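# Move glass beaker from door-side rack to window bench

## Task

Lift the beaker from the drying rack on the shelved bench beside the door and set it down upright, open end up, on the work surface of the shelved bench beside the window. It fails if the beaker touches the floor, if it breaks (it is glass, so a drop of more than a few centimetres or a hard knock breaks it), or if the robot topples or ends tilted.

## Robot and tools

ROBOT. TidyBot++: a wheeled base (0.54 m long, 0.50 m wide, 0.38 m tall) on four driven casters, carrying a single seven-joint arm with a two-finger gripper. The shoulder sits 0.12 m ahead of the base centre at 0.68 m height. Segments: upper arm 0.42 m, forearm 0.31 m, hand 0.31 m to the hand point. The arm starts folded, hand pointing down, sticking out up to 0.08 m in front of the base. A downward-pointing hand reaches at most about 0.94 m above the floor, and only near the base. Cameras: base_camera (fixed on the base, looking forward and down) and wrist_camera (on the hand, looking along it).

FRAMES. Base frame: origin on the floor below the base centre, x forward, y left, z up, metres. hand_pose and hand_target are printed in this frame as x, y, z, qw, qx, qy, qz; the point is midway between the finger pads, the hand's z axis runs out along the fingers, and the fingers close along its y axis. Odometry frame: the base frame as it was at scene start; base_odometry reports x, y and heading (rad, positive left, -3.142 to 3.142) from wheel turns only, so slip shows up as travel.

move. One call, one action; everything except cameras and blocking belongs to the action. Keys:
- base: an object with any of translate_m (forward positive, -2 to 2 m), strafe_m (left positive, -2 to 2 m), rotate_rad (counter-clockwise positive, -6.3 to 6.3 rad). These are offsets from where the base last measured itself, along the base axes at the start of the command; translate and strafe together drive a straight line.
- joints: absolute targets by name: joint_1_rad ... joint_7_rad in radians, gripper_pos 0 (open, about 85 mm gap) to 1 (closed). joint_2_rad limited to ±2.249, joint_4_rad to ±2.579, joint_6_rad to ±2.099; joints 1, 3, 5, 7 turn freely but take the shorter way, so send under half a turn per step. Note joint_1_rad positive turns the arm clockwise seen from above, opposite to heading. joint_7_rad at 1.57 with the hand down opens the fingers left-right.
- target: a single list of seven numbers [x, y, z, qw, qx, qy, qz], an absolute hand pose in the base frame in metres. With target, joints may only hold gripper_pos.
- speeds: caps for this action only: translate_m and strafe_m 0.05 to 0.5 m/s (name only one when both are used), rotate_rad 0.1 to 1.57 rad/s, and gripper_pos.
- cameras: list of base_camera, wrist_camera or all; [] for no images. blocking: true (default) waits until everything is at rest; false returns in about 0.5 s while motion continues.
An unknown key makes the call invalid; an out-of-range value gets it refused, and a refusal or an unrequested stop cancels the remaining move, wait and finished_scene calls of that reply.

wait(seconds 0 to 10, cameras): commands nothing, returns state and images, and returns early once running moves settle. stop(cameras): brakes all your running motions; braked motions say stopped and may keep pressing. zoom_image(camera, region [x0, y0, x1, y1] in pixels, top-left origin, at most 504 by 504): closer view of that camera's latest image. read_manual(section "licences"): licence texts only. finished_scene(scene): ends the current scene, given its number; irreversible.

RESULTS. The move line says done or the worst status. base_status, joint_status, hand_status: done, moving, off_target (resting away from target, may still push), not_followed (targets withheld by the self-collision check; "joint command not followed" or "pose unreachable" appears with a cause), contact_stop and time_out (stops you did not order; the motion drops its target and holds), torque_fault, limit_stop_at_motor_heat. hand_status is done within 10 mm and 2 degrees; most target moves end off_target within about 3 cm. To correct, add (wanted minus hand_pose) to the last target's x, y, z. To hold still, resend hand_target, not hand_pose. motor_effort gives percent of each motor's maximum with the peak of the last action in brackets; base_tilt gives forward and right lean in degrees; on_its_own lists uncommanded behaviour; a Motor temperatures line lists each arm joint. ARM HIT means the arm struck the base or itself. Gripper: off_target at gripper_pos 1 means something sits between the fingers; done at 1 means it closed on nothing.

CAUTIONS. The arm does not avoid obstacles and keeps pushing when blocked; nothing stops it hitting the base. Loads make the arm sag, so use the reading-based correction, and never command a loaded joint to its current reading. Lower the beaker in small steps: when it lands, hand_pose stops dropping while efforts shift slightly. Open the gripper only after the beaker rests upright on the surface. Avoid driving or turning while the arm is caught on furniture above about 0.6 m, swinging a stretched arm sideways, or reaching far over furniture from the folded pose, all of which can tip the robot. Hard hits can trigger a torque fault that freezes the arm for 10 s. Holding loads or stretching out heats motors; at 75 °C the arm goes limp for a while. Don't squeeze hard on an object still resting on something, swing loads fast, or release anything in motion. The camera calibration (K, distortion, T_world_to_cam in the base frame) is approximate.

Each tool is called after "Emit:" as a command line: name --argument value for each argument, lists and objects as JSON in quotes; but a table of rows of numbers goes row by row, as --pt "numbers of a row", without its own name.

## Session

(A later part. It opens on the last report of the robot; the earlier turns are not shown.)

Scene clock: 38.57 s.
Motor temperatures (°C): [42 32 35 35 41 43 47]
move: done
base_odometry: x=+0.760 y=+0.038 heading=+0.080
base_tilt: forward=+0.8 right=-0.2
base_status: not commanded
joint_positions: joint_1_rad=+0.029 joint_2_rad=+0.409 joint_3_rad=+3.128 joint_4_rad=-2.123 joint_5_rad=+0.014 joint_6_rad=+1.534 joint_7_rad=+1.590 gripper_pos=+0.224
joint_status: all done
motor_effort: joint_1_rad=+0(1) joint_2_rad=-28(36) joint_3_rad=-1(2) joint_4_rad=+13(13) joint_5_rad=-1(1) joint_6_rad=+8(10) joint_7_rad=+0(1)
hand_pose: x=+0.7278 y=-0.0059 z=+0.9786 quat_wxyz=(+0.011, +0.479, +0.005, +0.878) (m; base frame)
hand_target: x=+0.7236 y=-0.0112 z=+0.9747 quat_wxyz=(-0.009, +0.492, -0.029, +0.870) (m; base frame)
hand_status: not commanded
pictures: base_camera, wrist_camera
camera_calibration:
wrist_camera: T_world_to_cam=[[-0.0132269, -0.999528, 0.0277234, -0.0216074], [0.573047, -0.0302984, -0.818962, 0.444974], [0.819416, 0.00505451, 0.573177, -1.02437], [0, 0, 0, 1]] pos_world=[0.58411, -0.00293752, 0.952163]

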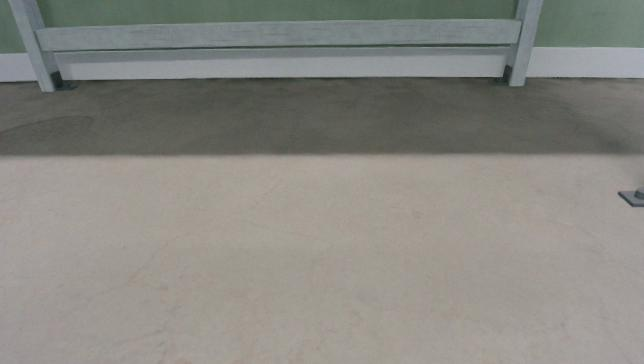

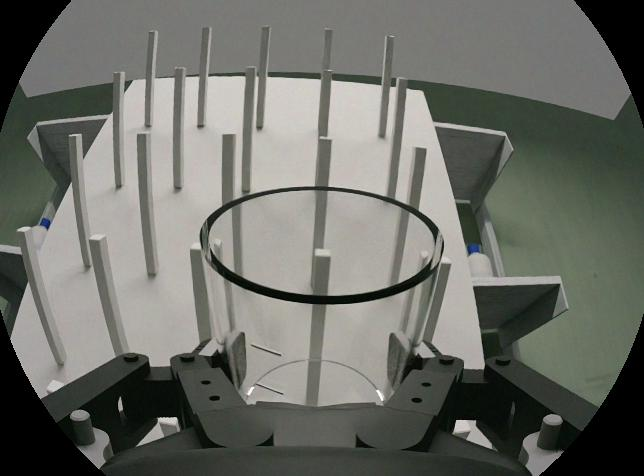

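Emit:
move --base '{"translate_m": -0.06}' --speeds '{"translate_m": 0.15}' --joints '{"joint_2_rad": 0.2, "joint_4_rad": -2.163, "joint_6_rad": 1.28}'

Emit:
move --base '{"translate_m": -0.75}'

Emit:
zoom_image --camera "wrist_camera" --region '[150, 150, 500, 476]'

Scene clock: 41.43 s.
Motor temperatures (°C): [42 32 35 35 41 43 47]
move: done
base_odometry: x=+0.700 y=+0.034 heading=+0.080
base_tilt: forward=+0.8 right=-0.2
base_status: done
joint_positions: joint_1_rad=+0.029 joint_2_rad=+0.216 joint_3_rad=+3.128 joint_4_rad=-2.143 joint_5_rad=+0.014 joint_6_rad=+1.334 joint_7_rad=+1.590 gripper_pos=+0.224
joint_status: all done
motor_effort: joint_1_rad=+0(1) joint_2_rad=-23(31) joint_3_rad=+0(2) joint_4_rad=+15(15) joint_5_rad=-1(1) joint_6_rad=+8(9) joint_7_rad=+0(1)
hand_pose: x=+0.6965 y=-0.0044 z=+1.0319 quat_wxyz=(+0.012, +0.490, +0.006, +0.872) (m; base frame)
hand_target: x=+0.6979 y=-0.0088 z=+1.0162 quat_wxyz=(-0.012, +0.515, -0.028, +0.857) (m; base frame)
hand_status: not commanded
pictures: base_camera, wrist_camera
camera_calibration:
wrist_camera: T_world_to_cam=[[-0.0133395, -0.999387, 0.0323636, -0.0267403], [0.552092, -0.034347, -0.833076, 0.535762], [0.833677, 0.00675488, 0.552212, -1.01751], [0, 0, 0, 1]] pos_world=[0.55213, -0.00144887, 1.00908]

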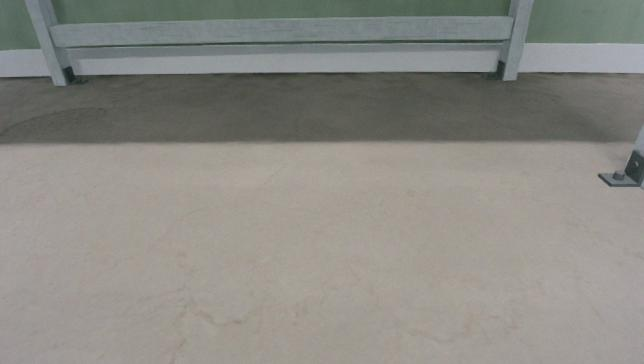

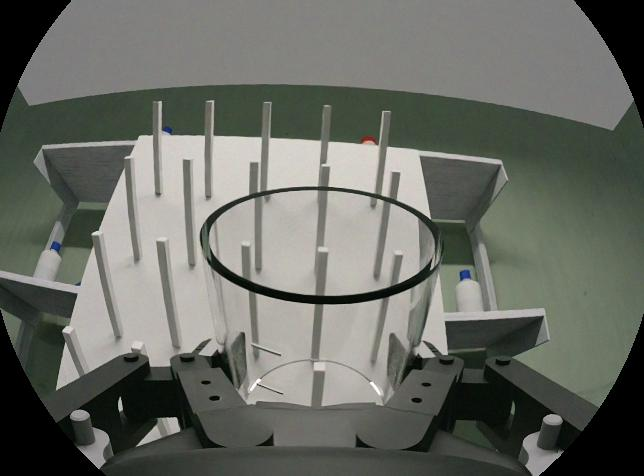

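Scene clock: 44.33 s.
Motor temperatures (°C): [42 32 35 35 41 43 47]
move: done
base_odometry: x=-0.047 y=-0.026 heading=+0.080
base_tilt: forward=+0.8 right=-0.2
base_status: done
joint_positions: joint_1_rad=+0.029 joint_2_rad=+0.215 joint_3_rad=+3.128 joint_4_rad=-2.144 joint_5_rad=+0.014 joint_6_rad=+1.329 joint_7_rad=+1.590 gripper_pos=+0.224
joint_status: not commanded
motor_effort: joint_1_rad=+0(1) joint_2_rad=-24(26) joint_3_rad=+0(2) joint_4_rad=+15(16) joint_5_rad=+0(1) joint_6_rad=+8(9) joint_7_rad=+0(1)
hand_pose: x=+0.6971 y=-0.0041 z=+1.0304 quat_wxyz=(+0.012, +0.492, +0.007, +0.870) (m; base frame)
hand_target: x=+0.6979 y=-0.0088 z=+1.0162 quat_wxyz=(-0.012, +0.515, -0.028, +0.857) (m; base frame)
hand_status: not commanded
pictures: base_camera, wrist_camera
camera_calibration:
wrist_camera: T_world_to_cam=[[-0.012724, -0.999394, 0.0324106, -0.0268972], [0.547439, -0.0340865, -0.836151, 0.540564], [0.836749, 0.00710358, 0.547541, -1.01457], [0, 0, 0, 1]] pos_world=[0.552673, -0.00124788, 1.00838]

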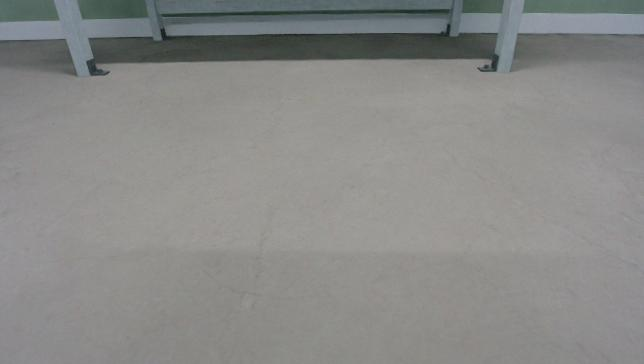

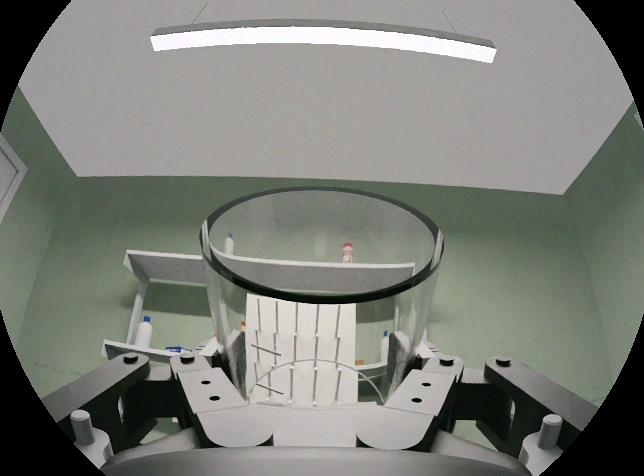

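Scaled by 1.440.

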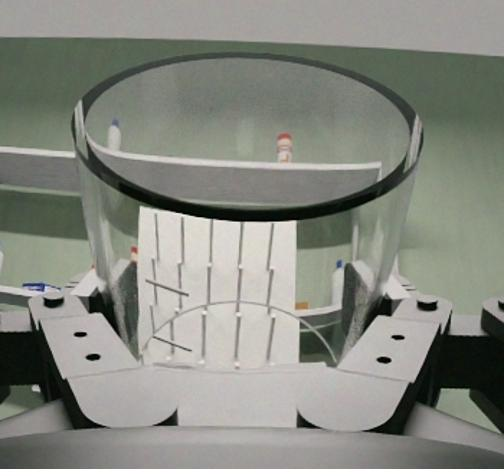

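Emit:
move --base '{"rotate_rad": 2.97}' --joints '{"joint_2_rad": 0.265, "joint_4_rad": -2.013, "joint_6_rad": 1.09, "joint_7_rad": 4.66}'

Emit:
zoom_image --camera "base_camera" --region '[0, 0, 500, 200]'

Scene clock: 52.53 s.
Motor temperatures (°C): [42 32 35 35 41 43 47]
move: done
base_odometry: x=-0.047 y=-0.026 heading=+3.050
base_tilt: forward=+0.8 right=-0.3
base_status: done
joint_positions: joint_1_rad=+0.020 joint_2_rad=+0.246 joint_3_rad=+3.125 joint_4_rad=-2.038 joint_5_rad=+0.014 joint_6_rad=+1.144 joint_7_rad=+4.593 gripper_pos=+0.224
joint_status: all done
motor_effort: joint_1_rad=+0(3) joint_2_rad=-25(28) joint_3_rad=-2(3) joint_4_rad=+16(16) joint_5_rad=-1(2) joint_6_rad=+9(10) joint_7_rad=+0(2)
hand_pose: x=+0.7417 y=+0.0015 z=+1.0146 quat_wxyz=(+0.841, +0.028, +0.539, +0.051) (m; base frame)
hand_target: x=+0.7565 y=-0.0083 z=+0.9998 quat_wxyz=(+0.828, +0.036, +0.559, +0.024) (m; base frame)
hand_status: not commanded
pictures: base_camera, wrist_camera
camera_calibration:
wrist_camera: T_world_to_cam=[[-0.0463417, 0.994036, 0.0987155, -0.0655613], [-0.379541, -0.108932, 0.91874, -0.589678], [0.924014, 0.0051094, 0.382325, -0.940339], [0, 0, 0, 1]] pos_world=[0.642042, 0.00574007, 0.907748]

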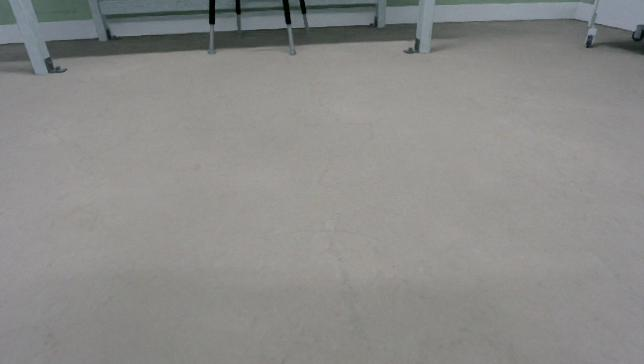

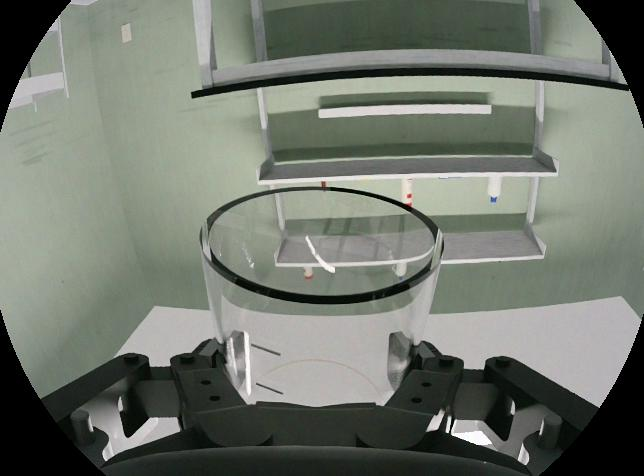

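Scaled by 1.008.

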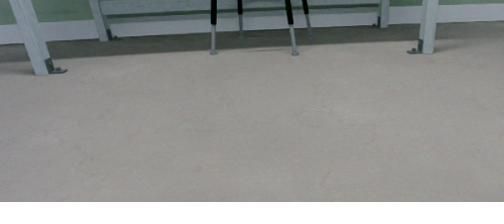

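Emit:
zoom_image --camera "wrist_camera" --region '[180, 40, 420, 120]'

Emit:
zoom_image --camera "wrist_camera" --region '[400, 40, 640, 120]'

Scaled by 2.100.

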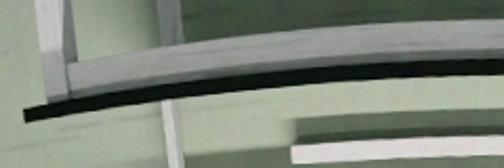

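Scaled by 2.100.

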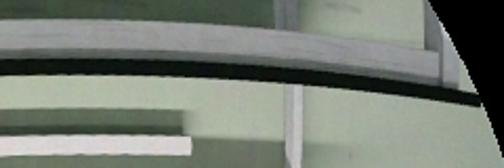

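Emit:
move --base '{"rotate_rad": 0.275}' --joints '{"joint_7_rad": 4.77}'

Emit:
move --base '{"translate_m": 0.6}'

Emit:
zoom_image --camera "wrist_camera" --region '[180, 0, 460, 280]'

Scene clock: 58.93 s.
Motor temperatures (°C): [42 32 35 36 41 43 47]
move: done
base_odometry: x=-0.047 y=-0.026 heading=-2.958
base_tilt: forward=+0.8 right=-0.3
base_status: done
joint_positions: joint_1_rad=+0.014 joint_2_rad=+0.248 joint_3_rad=+3.119 joint_4_rad=-2.038 joint_5_rad=+0.014 joint_6_rad=+1.143 joint_7_rad=+4.720 gripper_pos=+0.224
joint_status: all done
motor_effort: joint_1_rad=+0(3) joint_2_rad=-26(27) joint_3_rad=-1(3) joint_4_rad=+16(16) joint_5_rad=-1(2) joint_6_rad=+9(9) joint_7_rad=-1(1)
hand_pose: x=+0.7423 y=+0.0082 z=+1.0132 quat_wxyz=(+0.841, -0.009, +0.540, +0.003) (m; base frame)
hand_target: x=+0.7565 y=-0.0083 z=+0.9998 quat_wxyz=(+0.828, +0.005, +0.560, -0.022) (m; base frame)
hand_status: not commanded
pictures: base_camera, wrist_camera
camera_calibration:
wrist_camera: T_world_to_cam=[[-0.00493977, 0.999877, -0.0148576, 0.012226], [-0.380494, 0.0118609, 0.924707, -0.593806], [0.92477, 0.0102211, 0.380389, -0.939084], [0, 0, 0, 1]] pos_world=[0.642557, 0.00441704, 0.906496]

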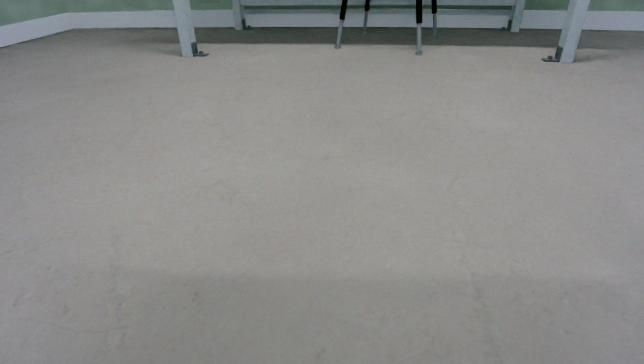

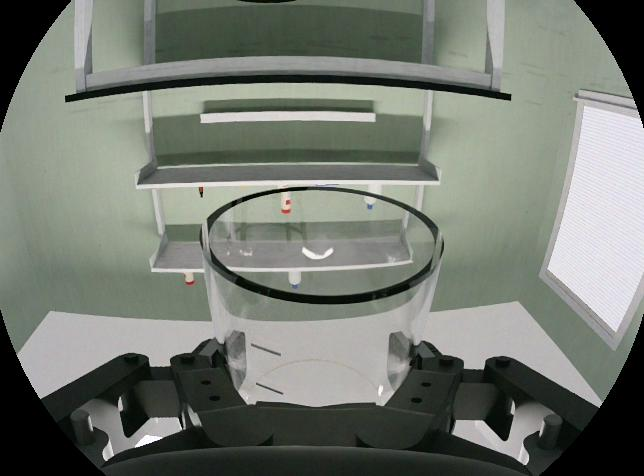

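Scene clock: 61.47 s.
Motor temperatures (°C): [42 32 35 36 41 43 47]
move: done
base_odometry: x=-0.638 y=-0.135 heading=-2.958
base_tilt: forward=+0.8 right=-0.3
base_status: done
joint_positions: joint_1_rad=+0.014 joint_2_rad=+0.257 joint_3_rad=+3.119 joint_4_rad=-2.034 joint_5_rad=+0.014 joint_6_rad=+1.140 joint_7_rad=+4.720 gripper_pos=+0.224
joint_status: not commanded
motor_effort: joint_1_rad=+0(1) joint_2_rad=-25(28) joint_3_rad=-1(2) joint_4_rad=+16(17) joint_5_rad=-1(1) joint_6_rad=+9(10) joint_7_rad=-1(1)
hand_pose: x=+0.7462 y=+0.0082 z=+1.0080 quat_wxyz=(+0.839, -0.008, +0.544, +0.003) (m; base frame)
hand_target: x=+0.7565 y=-0.0083 z=+0.9998 quat_wxyz=(+0.828, +0.005, +0.560, -0.022) (m; base frame)
hand_status: not commanded
pictures: base_camera, wrist_camera
camera_calibration:
wrist_camera: T_world_to_cam=[[-0.00504703, 0.999879, -0.0146994, 0.0121389], [-0.371622, 0.0117714, 0.928309, -0.597754], [0.92837, 0.0101478, 0.371518, -0.934427], [0, 0, 0, 1]] pos_world=[0.645417, 0.00438141, 0.902235]

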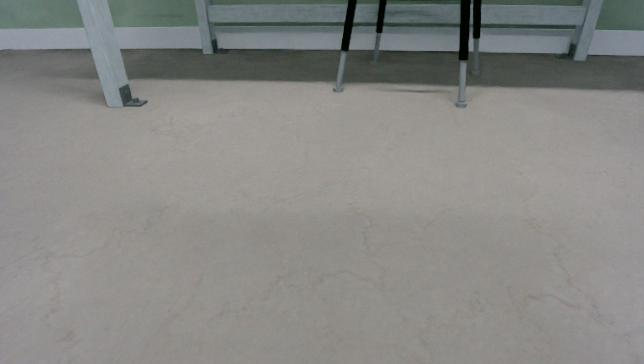

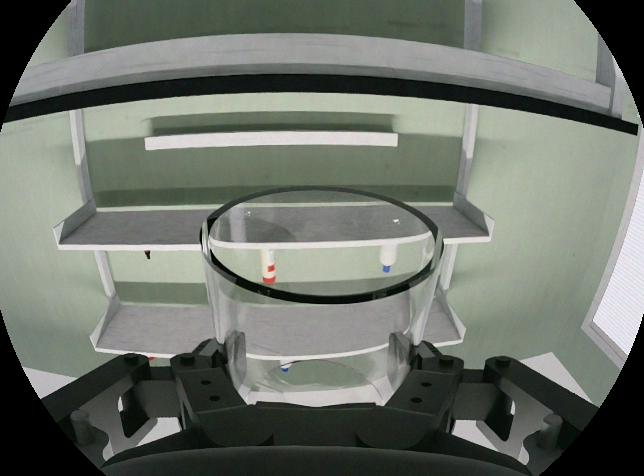

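Scaled by 1.800.

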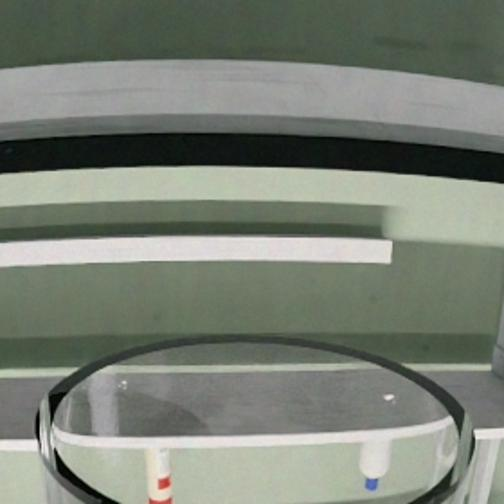

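Emit:
move --base '{"translate_m": 0.22}'

Emit:
zoom_image --camera "wrist_camera" --region '[180, 0, 460, 280]'

Scene clock: 64.80 s.
Motor temperatures (°C): [42 32 35 36 41 43 47]
move: done
base_odometry: x=-0.854 y=-0.176 heading=-2.957
base_tilt: forward=+0.8 right=-0.3
base_status: done
joint_positions: joint_1_rad=+0.014 joint_2_rad=+0.264 joint_3_rad=+3.119 joint_4_rad=-2.032 joint_5_rad=+0.014 joint_6_rad=+1.139 joint_7_rad=+4.720 gripper_pos=+0.224
joint_status: not commanded
motor_effort: joint_1_rad=-1(1) joint_2_rad=-26(29) joint_3_rad=-1(2) joint_4_rad=+16(17) joint_5_rad=-1(1) joint_6_rad=+9(9) joint_7_rad=+0(1)
hand_pose: x=+0.7487 y=+0.0082 z=+1.0049 quat_wxyz=(+0.837, -0.008, +0.547, +0.003) (m; base frame)
hand_target: x=+0.7565 y=-0.0083 z=+0.9998 quat_wxyz=(+0.828, +0.005, +0.560, -0.022) (m; base frame)
hand_status: not commanded
pictures: base_camera, wrist_camera
camera_calibration:
wrist_camera: T_world_to_cam=[[-0.0051033, 0.999881, -0.0145809, 0.0120638], [-0.366748, 0.0116936, 0.930247, -0.599517], [0.930306, 0.0100948, 0.366644, -0.932125], [0, 0, 0, 1]] pos_world=[0.647352, 0.00435781, 0.899633]

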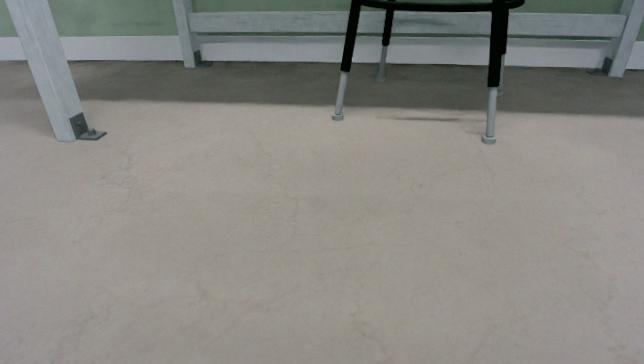

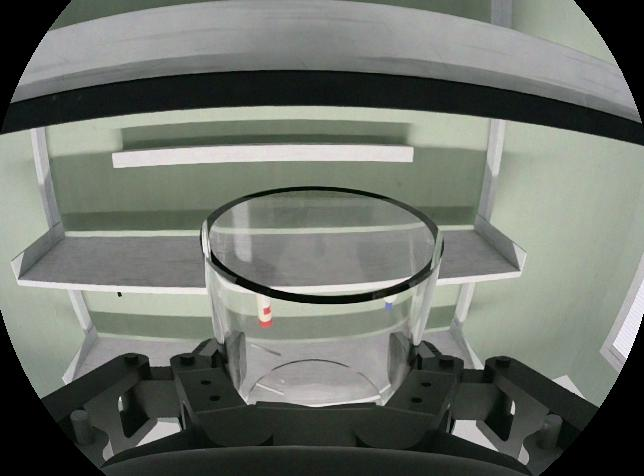

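Scaled by 1.800.

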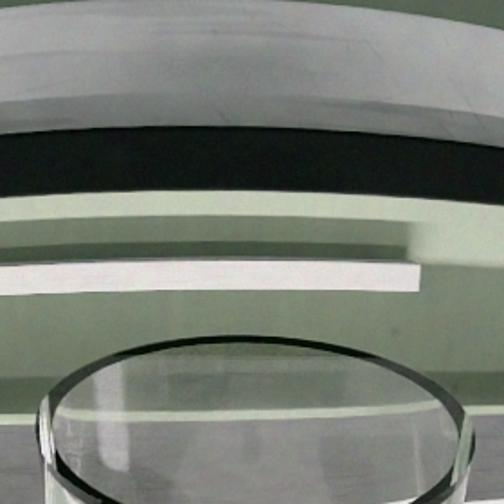

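Emit:
move --base '{"translate_m": 0.12}' --speeds '{"translate_m": 0.15}'

Emit:
zoom_image --camera "wrist_camera" --region '[180, 0, 460, 280]'

Scene clock: 67.63 s.
Motor temperatures (°C): [42 32 35 36 41 43 47]
move: done
base_odometry: x=-0.972 y=-0.198 heading=-2.957
base_tilt: forward=+0.8 right=-0.3
base_status: done
joint_positions: joint_1_rad=+0.014 joint_2_rad=+0.264 joint_3_rad=+3.119 joint_4_rad=-2.032 joint_5_rad=+0.014 joint_6_rad=+1.138 joint_7_rad=+4.720 gripper_pos=+0.224
joint_status: not commanded
motor_effort: joint_1_rad=+0(1) joint_2_rad=-26(29) joint_3_rad=-1(2) joint_4_rad=+16(17) joint_5_rad=-1(1) joint_6_rad=+9(9) joint_7_rad=+0(1)
hand_pose: x=+0.7490 y=+0.0082 z=+1.0045 quat_wxyz=(+0.837, -0.008, +0.547, +0.003) (m; base frame)
hand_target: x=+0.7565 y=-0.0083 z=+0.9998 quat_wxyz=(+0.828, +0.005, +0.560, -0.022) (m; base frame)
hand_status: not commanded
pictures: base_camera, wrist_camera
camera_calibration:
wrist_camera: T_world_to_cam=[[-0.00511296, 0.999881, -0.0145734, 0.0120619], [-0.365912, 0.0116922, 0.930576, -0.599973], [0.930636, 0.0100906, 0.365808, -0.931646], [0, 0, 0, 1]] pos_world=[0.647547, 0.00435534, 0.8993]

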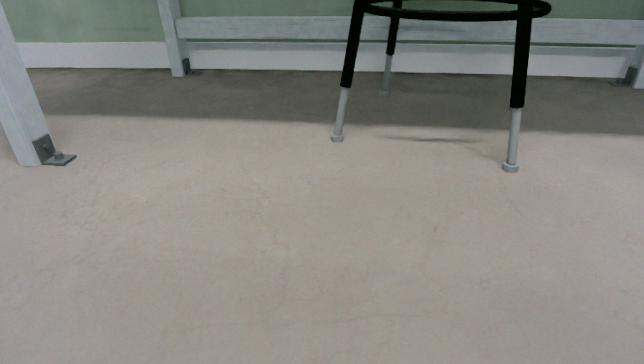

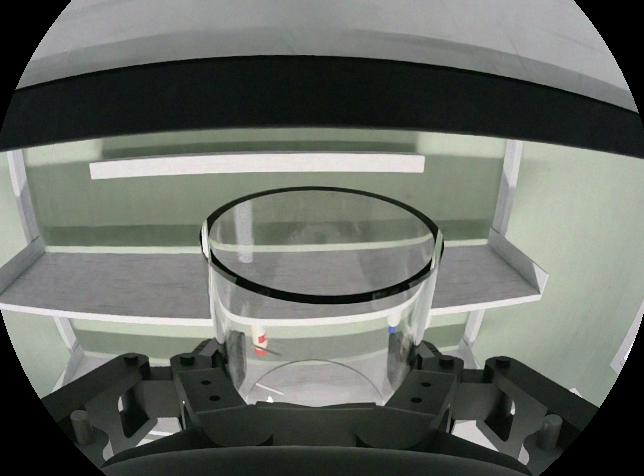

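Scaled by 1.800.

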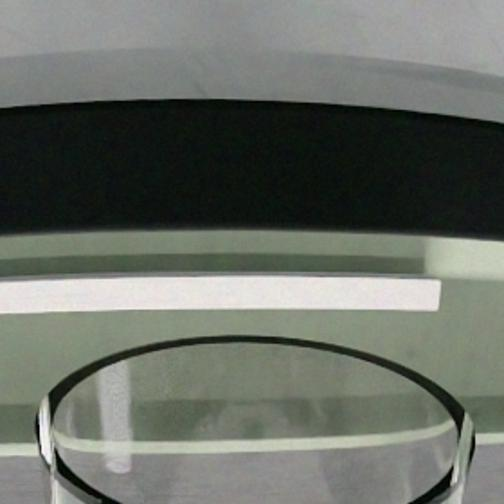

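Emit:
move --base '{"translate_m": 0.08}' --speeds '{"translate_m": 0.1}'

Emit:
move --joints '{"joint_2_rad": 0.30, "joint_4_rad": -2.026, "joint_6_rad": 1.16}'

Emit:
zoom_image --camera "wrist_camera" --region '[180, 60, 460, 340]'

Scene clock: 70.77 s.
Motor temperatures (°C): [42 32 35 36 41 43 47]
move: done
base_odometry: x=-1.051 y=-0.213 heading=-2.956
base_tilt: forward=+0.8 right=-0.3
base_status: done
joint_positions: joint_1_rad=+0.014 joint_2_rad=+0.265 joint_3_rad=+3.119 joint_4_rad=-2.031 joint_5_rad=+0.014 joint_6_rad=+1.138 joint_7_rad=+4.720 gripper_pos=+0.224
joint_status: not commanded
motor_effort: joint_1_rad=+0(1) joint_2_rad=-26(29) joint_3_rad=-1(2) joint_4_rad=+16(17) joint_5_rad=-1(1) joint_6_rad=+9(10) joint_7_rad=+0(1)
hand_pose: x=+0.7493 y=+0.0081 z=+1.0039 quat_wxyz=(+0.837, -0.008, +0.547, +0.003) (m; base frame)
hand_target: x=+0.7565 y=-0.0083 z=+0.9998 quat_wxyz=(+0.828, +0.005, +0.560, -0.022) (m; base frame)
hand_status: not commanded
pictures: base_camera, wrist_camera
camera_calibration:
wrist_camera: T_world_to_cam=[[-0.00512476, 0.999881, -0.014563, 0.0120583], [-0.364939, 0.0116887, 0.930958, -0.600482], [0.931017, 0.0100855, 0.364835, -0.931079], [0, 0, 0, 1]] pos_world=[0.647774, 0.00435242, 0.89889]

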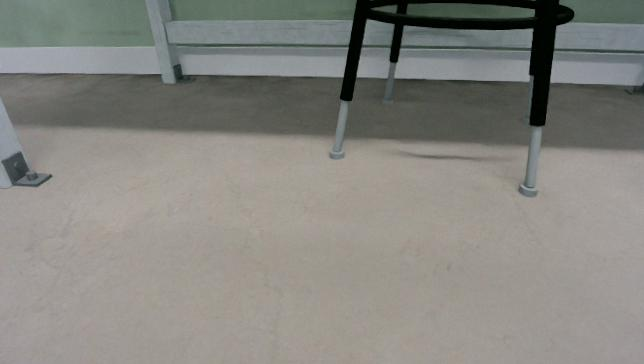

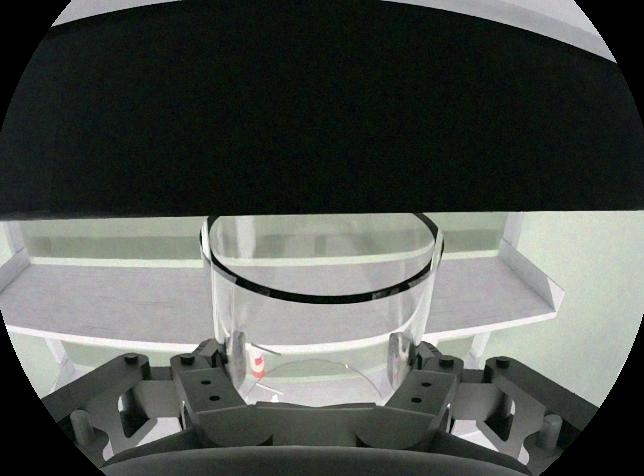

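Scene clock: 71.47 s.
Motor temperatures (°C): [42 32 35 36 41 43 47]
move: done
base_odometry: x=-1.051 y=-0.213 heading=-2.956
base_tilt: forward=+0.8 right=-0.3
base_status: not commanded
joint_positions: joint_1_rad=+0.014 joint_2_rad=+0.288 joint_3_rad=+3.119 joint_4_rad=-2.031 joint_5_rad=+0.014 joint_6_rad=+1.151 joint_7_rad=+4.720 gripper_pos=+0.224
joint_status: all done
motor_effort: joint_1_rad=+0(0) joint_2_rad=-27(28) joint_3_rad=-1(2) joint_4_rad=+16(16) joint_5_rad=-1(1) joint_6_rad=+9(10) joint_7_rad=-1(1)
hand_pose: x=+0.7548 y=+0.0080 z=+0.9935 quat_wxyz=(+0.834, -0.008, +0.551, +0.003) (m; base frame)
hand_target: x=+0.7580 y=-0.0090 z=+0.9908 quat_wxyz=(+0.834, +0.006, +0.551, -0.023) (m; base frame)
hand_status: not commanded
pictures: base_camera, wrist_camera
camera_calibration:
wrist_camera: T_world_to_cam=[[-0.00530579, 0.999888, -0.0139695, 0.0115968], [-0.356408, 0.0111615, 0.934264, -0.598502], [0.934315, 0.00993586, 0.356309, -0.926396], [0, 0, 0, 1]] pos_world=[0.652297, 0.00428919, 0.889403]

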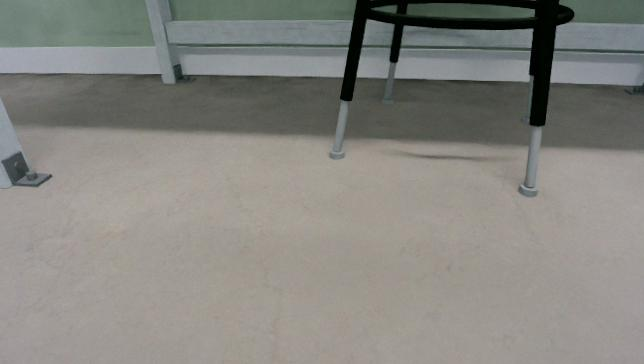

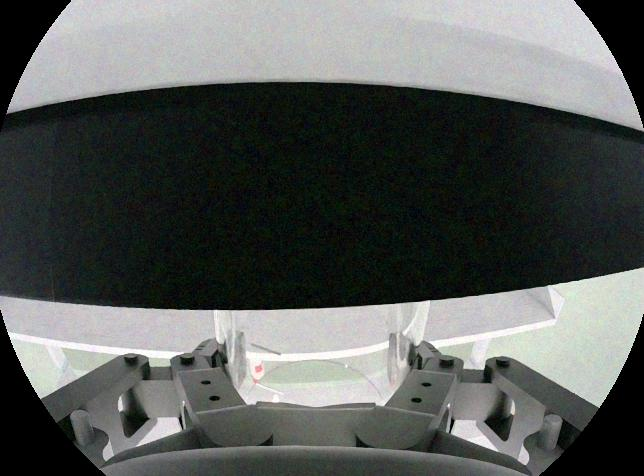

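Scaled by 1.800.

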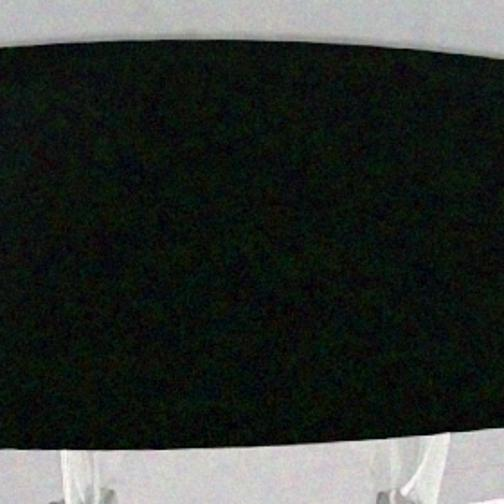

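Emit:
move --joints '{"joint_2_rad": 0.325, "joint_4_rad": -2.045, "joint_6_rad": 1.23}'

Emit:
zoom_image --camera "wrist_camera" --region '[180, 196, 460, 476]'

Scene clock: 72.93 s.
Motor temperatures (°C): [42 32 35 36 41 43 47]
move: done
base_odometry: x=-1.051 y=-0.213 heading=-2.956
base_tilt: forward=+0.8 right=-0.3
base_status: not commanded
joint_positions: joint_1_rad=+0.014 joint_2_rad=+0.310 joint_3_rad=+3.119 joint_4_rad=-2.035 joint_5_rad=+0.014 joint_6_rad=+1.197 joint_7_rad=+4.720 gripper_pos=+0.224
joint_status: all done
motor_effort: joint_1_rad=+0(1) joint_2_rad=-26(28) joint_3_rad=-1(2) joint_4_rad=+16(16) joint_5_rad=-1(1) joint_6_rad=+9(10) joint_7_rad=-1(1)
hand_pose: x=+0.7556 y=+0.0079 z=+0.9910 quat_wxyz=(+0.840, -0.008, +0.543, +0.003) (m; base frame)
hand_target: x=+0.7550 y=-0.0096 z=+0.9851 quat_wxyz=(+0.841, +0.006, +0.540, -0.024) (m; base frame)
hand_status: not commanded
pictures: base_camera, wrist_camera
camera_calibration:
wrist_camera: T_world_to_cam=[[-0.00518708, 0.999902, -0.0130094, 0.010671], [-0.375826, 0.0101065, 0.926635, -0.573641], [0.926676, 0.00969581, 0.375737, -0.939735], [0, 0, 0, 1]] pos_world=[0.655296, 0.00423905, 0.884788]

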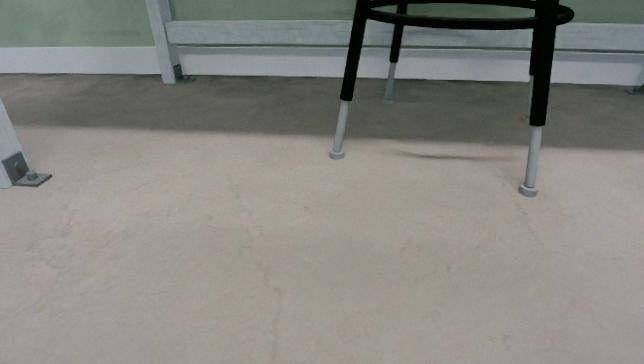

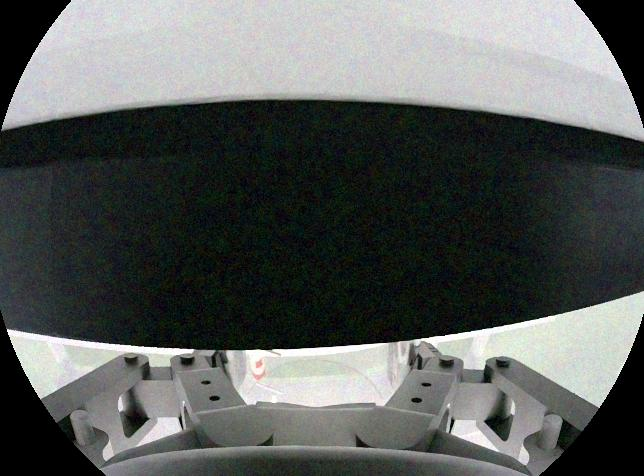

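Scaled by 1.800.

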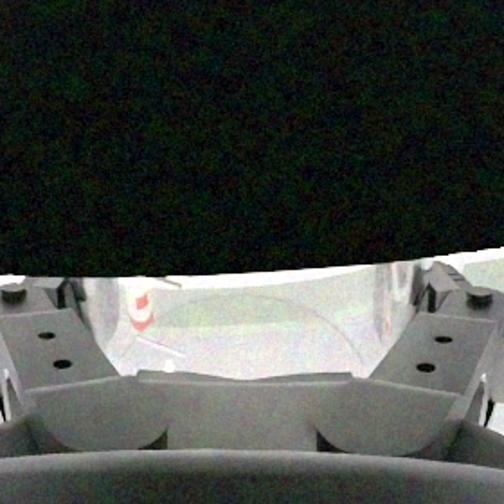

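Emit:
move --joints '{"joint_2_rad": 0.343, "joint_4_rad": -2.05, "joint_6_rad": 1.245}' --cameras '[]'

Emit:
move --joints '{"joint_2_rad": 0.355, "joint_4_rad": -2.055, "joint_6_rad": 1.255}'

Scene clock: 74.20 s.
Motor temperatures (°C): [42 32 35 36 41 43 47]
move: done
base_odometry: x=-1.051 y=-0.213 heading=-2.956
base_tilt: forward=+0.8 right=-0.3
base_status: not commanded
joint_positions: joint_1_rad=+0.014 joint_2_rad=+0.327 joint_3_rad=+3.119 joint_4_rad=-2.035 joint_5_rad=+0.014 joint_6_rad=+1.202 joint_7_rad=+4.720 gripper_pos=+0.224
joint_status: all done
motor_effort: joint_1_rad=+0(0) joint_2_rad=-26(28) joint_3_rad=-2(2) joint_4_rad=+15(16) joint_5_rad=-1(1) joint_6_rad=+9(9) joint_7_rad=+0(1)
hand_pose: x=+0.7603 y=+0.0078 z=+0.9814 quat_wxyz=(+0.837, -0.008, +0.548, +0.003) (m; base frame)
hand_target: x=+0.7579 y=-0.0098 z=+0.9754 quat_wxyz=(+0.839, +0.006, +0.543, -0.025) (m; base frame)
hand_status: not commanded
pictures: none
No camera images: "cameras" was empty.

Scene clock: 74.73 s.
Motor temperatures (°C): [42 32 34 36 41 43 47]
move: done
base_odometry: x=-1.051 y=-0.213 heading=-2.956
base_tilt: forward=+0.8 right=-0.3
base_status: not commanded
joint_positions: joint_1_rad=+0.014 joint_2_rad=+0.331 joint_3_rad=+3.119 joint_4_rad=-2.035 joint_5_rad=+0.014 joint_6_rad=+1.211 joint_7_rad=+4.720 gripper_pos=+0.224
joint_status: all done
motor_effort: joint_1_rad=+0(1) joint_2_rad=-28(28) joint_3_rad=-1(2) joint_4_rad=+15(15) joint_5_rad=-1(1) joint_6_rad=+8(9) joint_7_rad=+0(1)
hand_pose: x=+0.7604 y=+0.0078 z=+0.9812 quat_wxyz=(+0.838, -0.008, +0.546, +0.003) (m; base frame)
hand_target: x=+0.7596 y=-0.0100 z=+0.9681 quat_wxyz=(+0.837, +0.006, +0.546, -0.025) (m; base frame)
hand_status: not commanded
pictures: base_camera, wrist_camera
camera_calibration:
wrist_camera: T_world_to_cam=[[-0.00531709, 0.999909, -0.0124196, 0.010203], [-0.368837, 0.00958307, 0.929445, -0.570797], [0.929479, 0.00952274, 0.368752, -0.93575], [0, 0, 0, 1]] pos_world=[0.659283, 0.00417877, 0.87571]

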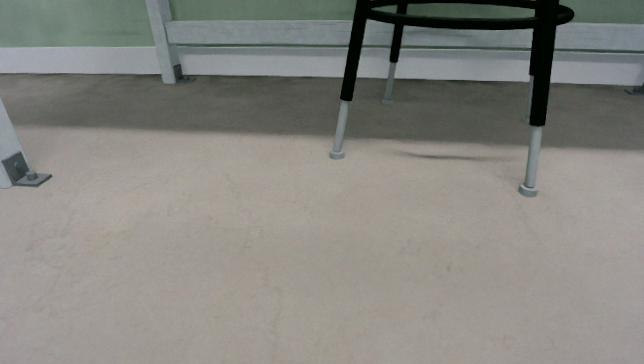

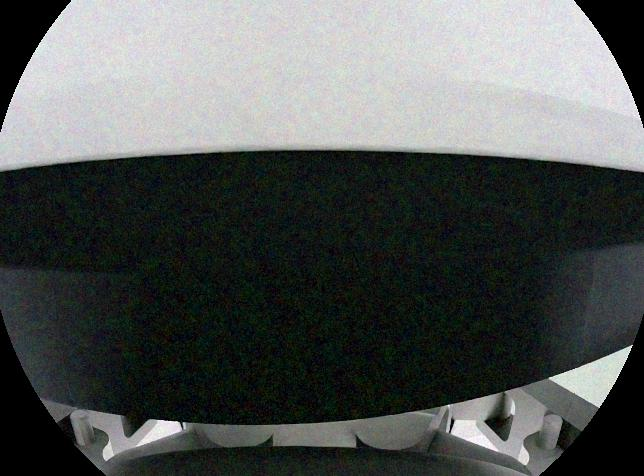

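Emit:
move --joints '{"joint_2_rad": 0.37, "joint_4_rad": -2.06, "joint_6_rad": 1.265}' --cameras '[]'

Scene clock: 76.17 s.
Motor temperatures (°C): [42 32 34 36 41 43 47]
move: done
base_odometry: x=-1.051 y=-0.213 heading=-2.956
base_tilt: forward=+0.8 right=-0.3
base_status: not commanded
joint_positions: joint_1_rad=+0.014 joint_2_rad=+0.338 joint_3_rad=+3.119 joint_4_rad=-2.035 joint_5_rad=+0.014 joint_6_rad=+1.226 joint_7_rad=+4.720 gripper_pos=+0.224
joint_status: all done
motor_effort: joint_1_rad=+0(1) joint_2_rad=-26(26) joint_3_rad=-1(2) joint_4_rad=+13(15) joint_5_rad=-1(1) joint_6_rad=+7(8) joint_7_rad=+0(1)
hand_pose: x=+0.7606 y=+0.0077 z=+0.9809 quat_wxyz=(+0.840, -0.007, +0.543, +0.003) (m; base frame)
hand_target: x=+0.7620 y=-0.0101 z=+0.9588 quat_wxyz=(+0.834, +0.006, +0.550, -0.025) (m; base frame)
hand_status: not commanded
pictures: none
No camera images: "cameras" was empty.

Emit:
move --joints '{"joint_2_rad": 0.343, "joint_4_rad": -2.05, "joint_6_rad": 1.265}' --cameras '[]'

Emit:
move --joints '{"gripper_pos": 0.17}'

Scene clock: 77.47 s.
Motor temperatures (°C): [42 32 34 36 41 43 47]
move: done
base_odometry: x=-1.051 y=-0.213 heading=-2.956
base_tilt: forward=+0.8 right=-0.2
base_status: not commanded
joint_positions: joint_1_rad=+0.014 joint_2_rad=+0.338 joint_3_rad=+3.119 joint_4_rad=-2.035 joint_5_rad=+0.014 joint_6_rad=+1.226 joint_7_rad=+4.720 gripper_pos=+0.224
joint_status: all done
motor_effort: joint_1_rad=+0(0) joint_2_rad=-26(27) joint_3_rad=-1(2) joint_4_rad=+14(14) joint_5_rad=-1(1) joint_6_rad=+7(8) joint_7_rad=+0(1)
hand_pose: x=+0.7606 y=+0.0077 z=+0.9810 quat_wxyz=(+0.840, -0.007, +0.542, +0.003) (m; base frame)
hand_target: x=+0.7553 y=-0.0100 z=+0.9810 quat_wxyz=(+0.845, +0.006, +0.535, -0.025) (m; base frame)
hand_status: not commanded
pictures: none
No camera images: "cameras" was empty.

Scene clock: 78.03 s.
Motor temperatures (°C): [42 32 34 36 41 43 47]
move: done
base_odometry: x=-1.051 y=-0.213 heading=-2.956
base_tilt: forward=+0.8 right=-0.2
base_status: not commanded
joint_positions: joint_1_rad=+0.014 joint_2_rad=+0.338 joint_3_rad=+3.119 joint_4_rad=-2.035 joint_5_rad=+0.014 joint_6_rad=+1.226 joint_7_rad=+4.720 gripper_pos=+0.170
joint_status: all done
motor_effort: joint_1_rad=+0(1) joint_2_rad=-26(28) joint_3_rad=-1(2) joint_4_rad=+15(15) joint_5_rad=-1(1) joint_6_rad=+8(8) joint_7_rad=-1(1)
hand_pose: x=+0.7605 y=+0.0077 z=+0.9811 quat_wxyz=(+0.840, -0.007, +0.542, +0.003) (m; base frame)
hand_target: x=+0.7553 y=-0.0100 z=+0.9810 quat_wxyz=(+0.845, +0.006, +0.535, -0.025) (m; base frame)
hand_status: not commanded
pictures: base_camera, wrist_camera
camera_calibration:
wrist_camera: T_world_to_cam=[[-0.00524655, 0.999913, -0.0121124, 0.0099001], [-0.376378, 0.00924726, 0.92642, -0.561942], [0.926452, 0.00941933, 0.376296, -0.940924], [0, 0, 0, 1]] pos_world=[0.66027, 0.00416005, 0.874781]

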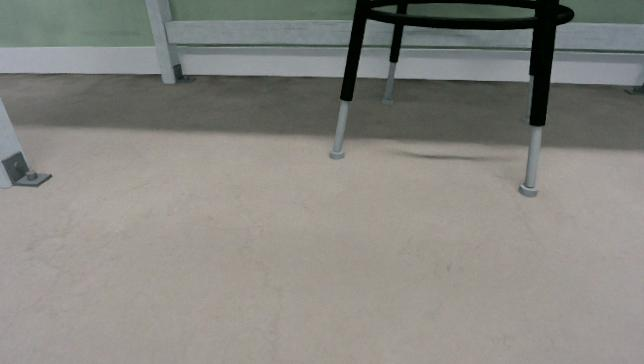

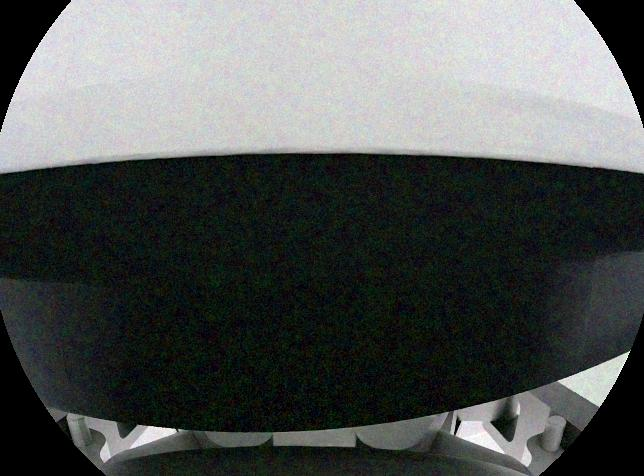

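Emit:
move --joints '{"gripper_pos": 0.0}' --cameras '[]'

Emit:
move --base '{"translate_m": -0.22}' --speeds '{"translate_m": 0.2}'

Emit:
move --joints '{"joint_2_rad": 0.07, "joint_4_rad": -1.67, "joint_6_rad": -0.105, "joint_7_rad": 1.54}'

Scene clock: 80.43 s.
Motor temperatures (°C): [42 32 34 36 41 43 47]
move: done
base_odometry: x=-1.051 y=-0.213 heading=-2.956
base_tilt: forward=+0.8 right=-0.3
base_status: not commanded
joint_positions: joint_1_rad=+0.014 joint_2_rad=+0.338 joint_3_rad=+3.119 joint_4_rad=-2.035 joint_5_rad=+0.014 joint_6_rad=+1.226 joint_7_rad=+4.720 gripper_pos=+0.000
joint_status: all done
motor_effort: joint_1_rad=+0(1) joint_2_rad=-27(28) joint_3_rad=-1(2) joint_4_rad=+14(15) joint_5_rad=-1(1) joint_6_rad=+8(8) joint_7_rad=+0(1)
hand_pose: x=+0.7605 y=+0.0077 z=+0.9811 quat_wxyz=(+0.840, -0.007, +0.542, +0.003) (m; base frame)
hand_target: x=+0.7553 y=-0.0100 z=+0.9810 quat_wxyz=(+0.845, +0.006, +0.535, -0.025) (m; base frame)
hand_status: not commanded
pictures: none
No camera images: "cameras" was empty.

Scene clock: 82.30 s.
Motor temperatures (°C): [42 32 34 36 41 43 47]
move: done
base_odometry: x=-0.835 y=-0.172 heading=-2.956
base_tilt: forward=+0.8 right=-0.3
base_status: done
joint_positions: joint_1_rad=+0.014 joint_2_rad=+0.339 joint_3_rad=+3.119 joint_4_rad=-2.035 joint_5_rad=+0.014 joint_6_rad=+1.226 joint_7_rad=+4.720 gripper_pos=+0.000
joint_status: not commanded
motor_effort: joint_1_rad=+0(1) joint_2_rad=-27(30) joint_3_rad=-2(2) joint_4_rad=+14(15) joint_5_rad=-1(1) joint_6_rad=+8(9) joint_7_rad=-1(1)
hand_pose: x=+0.7607 y=+0.0077 z=+0.9808 quat_wxyz=(+0.840, -0.007, +0.543, +0.003) (m; base frame)
hand_target: x=+0.7553 y=-0.0100 z=+0.9810 quat_wxyz=(+0.845, +0.006, +0.535, -0.025) (m; base frame)
hand_status: not commanded
pictures: base_camera, wrist_camera
camera_calibration:
wrist_camera: T_world_to_cam=[[-0.00525188, 0.999913, -0.0121037, 0.00989486], [-0.375969, 0.00924141, 0.926586, -0.562104], [0.926617, 0.00941695, 0.375888, -0.940665], [0, 0, 0, 1]] pos_world=[0.660355, 0.00415884, 0.874542]

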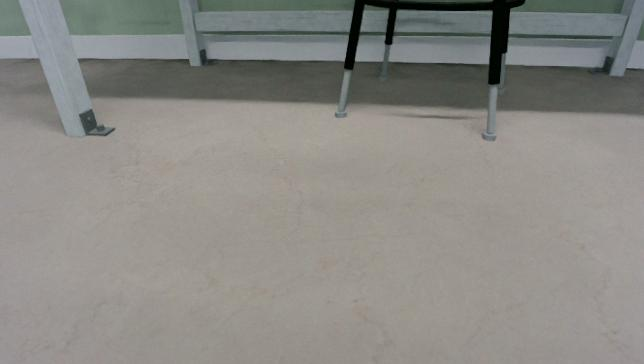

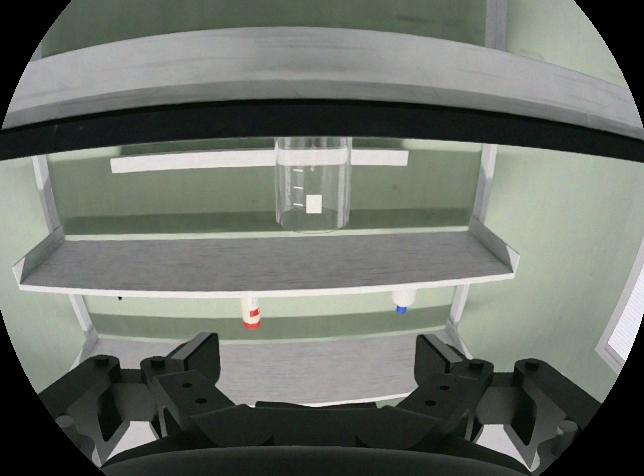

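Scene clock: 85.63 s.
Motor temperatures (°C): [42 32 34 36 41 43 47]
move: done
base_odometry: x=-0.835 y=-0.172 heading=-2.956
base_tilt: forward=+0.8 right=-0.2
base_status: not commanded
joint_positions: joint_1_rad=+0.014 joint_2_rad=+0.096 joint_3_rad=+3.119 joint_4_rad=-1.689 joint_5_rad=+0.014 joint_6_rad=-0.047 joint_7_rad=+7.756 gripper_pos=+0.000
joint_status: all done
motor_effort: joint_1_rad=+0(1) joint_2_rad=-23(29) joint_3_rad=+0(2) joint_4_rad=+19(19) joint_5_rad=-1(1) joint_6_rad=+8(10) joint_7_rad=-1(2)
hand_pose: x=+0.7670 y=+0.0060 z=+0.9536 quat_wxyz=(+0.029, -0.793, +0.031, -0.608) (m; base frame)
hand_target: x=+0.7576 y=+0.0063 z=+0.9644 quat_wxyz=(+0.026, -0.797, +0.025, -0.603) (m; base frame)
hand_status: not commanded
pictures: base_camera, wrist_camera
camera_calibration:
wrist_camera: T_world_to_cam=[[-0.00591805, -0.996886, -0.0786358, 0.0872955], [-0.220425, 0.0780034, -0.97228, 1.15652], [0.975386, 0.0115793, -0.2202, -0.405325], [0, 0, 0, 1]] pos_world=[0.650791, 0.00150418, 1.04208]

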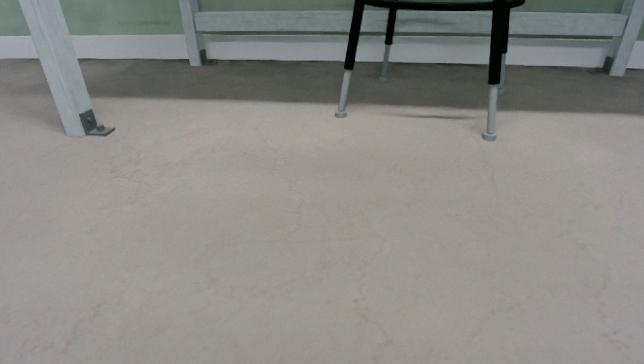

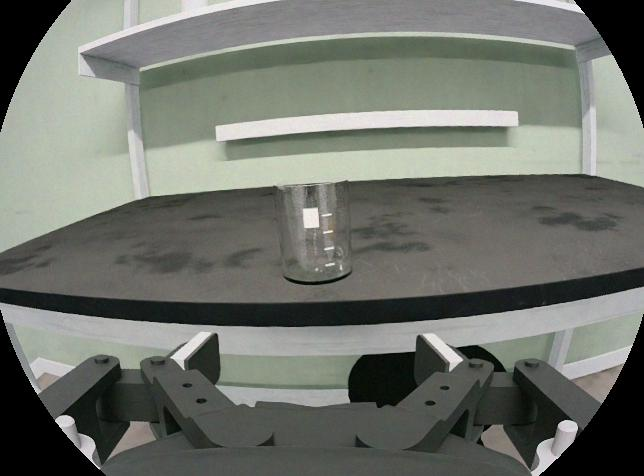

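Emit:
move --base '{"translate_m": 0.19}' --speeds '{"translate_m": 0.2}' --joints '{"joint_7_rad": 1.65}'

Scene clock: 87.97 s.
Motor temperatures (°C): [42 32 34 36 41 43 47]
move: done
base_odometry: x=-1.022 y=-0.207 heading=-2.957
base_tilt: forward=+0.8 right=-0.2
base_status: done
joint_positions: joint_1_rad=+0.014 joint_2_rad=+0.087 joint_3_rad=+3.119 joint_4_rad=-1.687 joint_5_rad=+0.014 joint_6_rad=-0.048 joint_7_rad=+7.883 gripper_pos=+0.000
joint_status: all done
motor_effort: joint_1_rad=+0(1) joint_2_rad=-23(26) joint_3_rad=-1(2) joint_4_rad=+19(19) joint_5_rad=-1(1) joint_6_rad=+9(9) joint_7_rad=+0(1)
hand_pose: x=+0.7646 y=+0.0061 z=+0.9598 quat_wxyz=(-0.010, -0.790, -0.019, -0.613) (m; base frame)
hand_target: x=+0.7576 y=+0.0063 z=+0.9644 quat_wxyz=(-0.008, -0.797, -0.019, -0.604) (m; base frame)
hand_status: not commanded
pictures: base_camera, wrist_camera
camera_calibration:
wrist_camera: T_world_to_cam=[[0.0263875, -0.998671, 0.0442806, -0.0548817], [-0.21121, -0.0488658, -0.976218, 1.15952], [0.977084, 0.0164075, -0.212219, -0.410542], [0, 0, 0, 1]] pos_world=[0.647484, 0.00858795, 1.04725]

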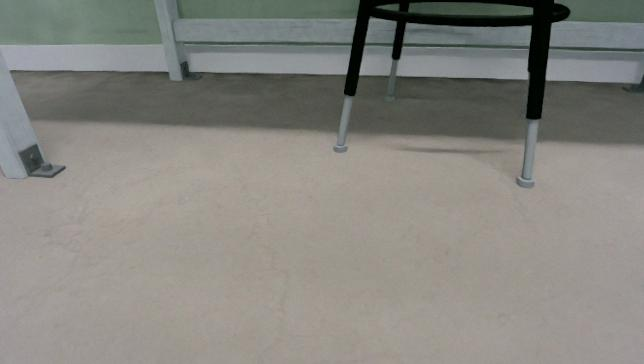

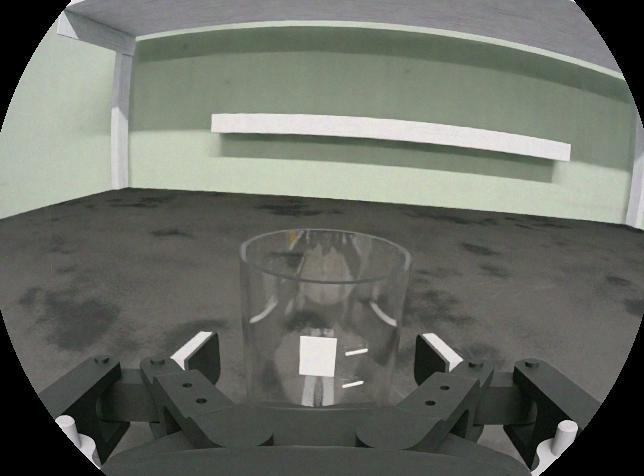

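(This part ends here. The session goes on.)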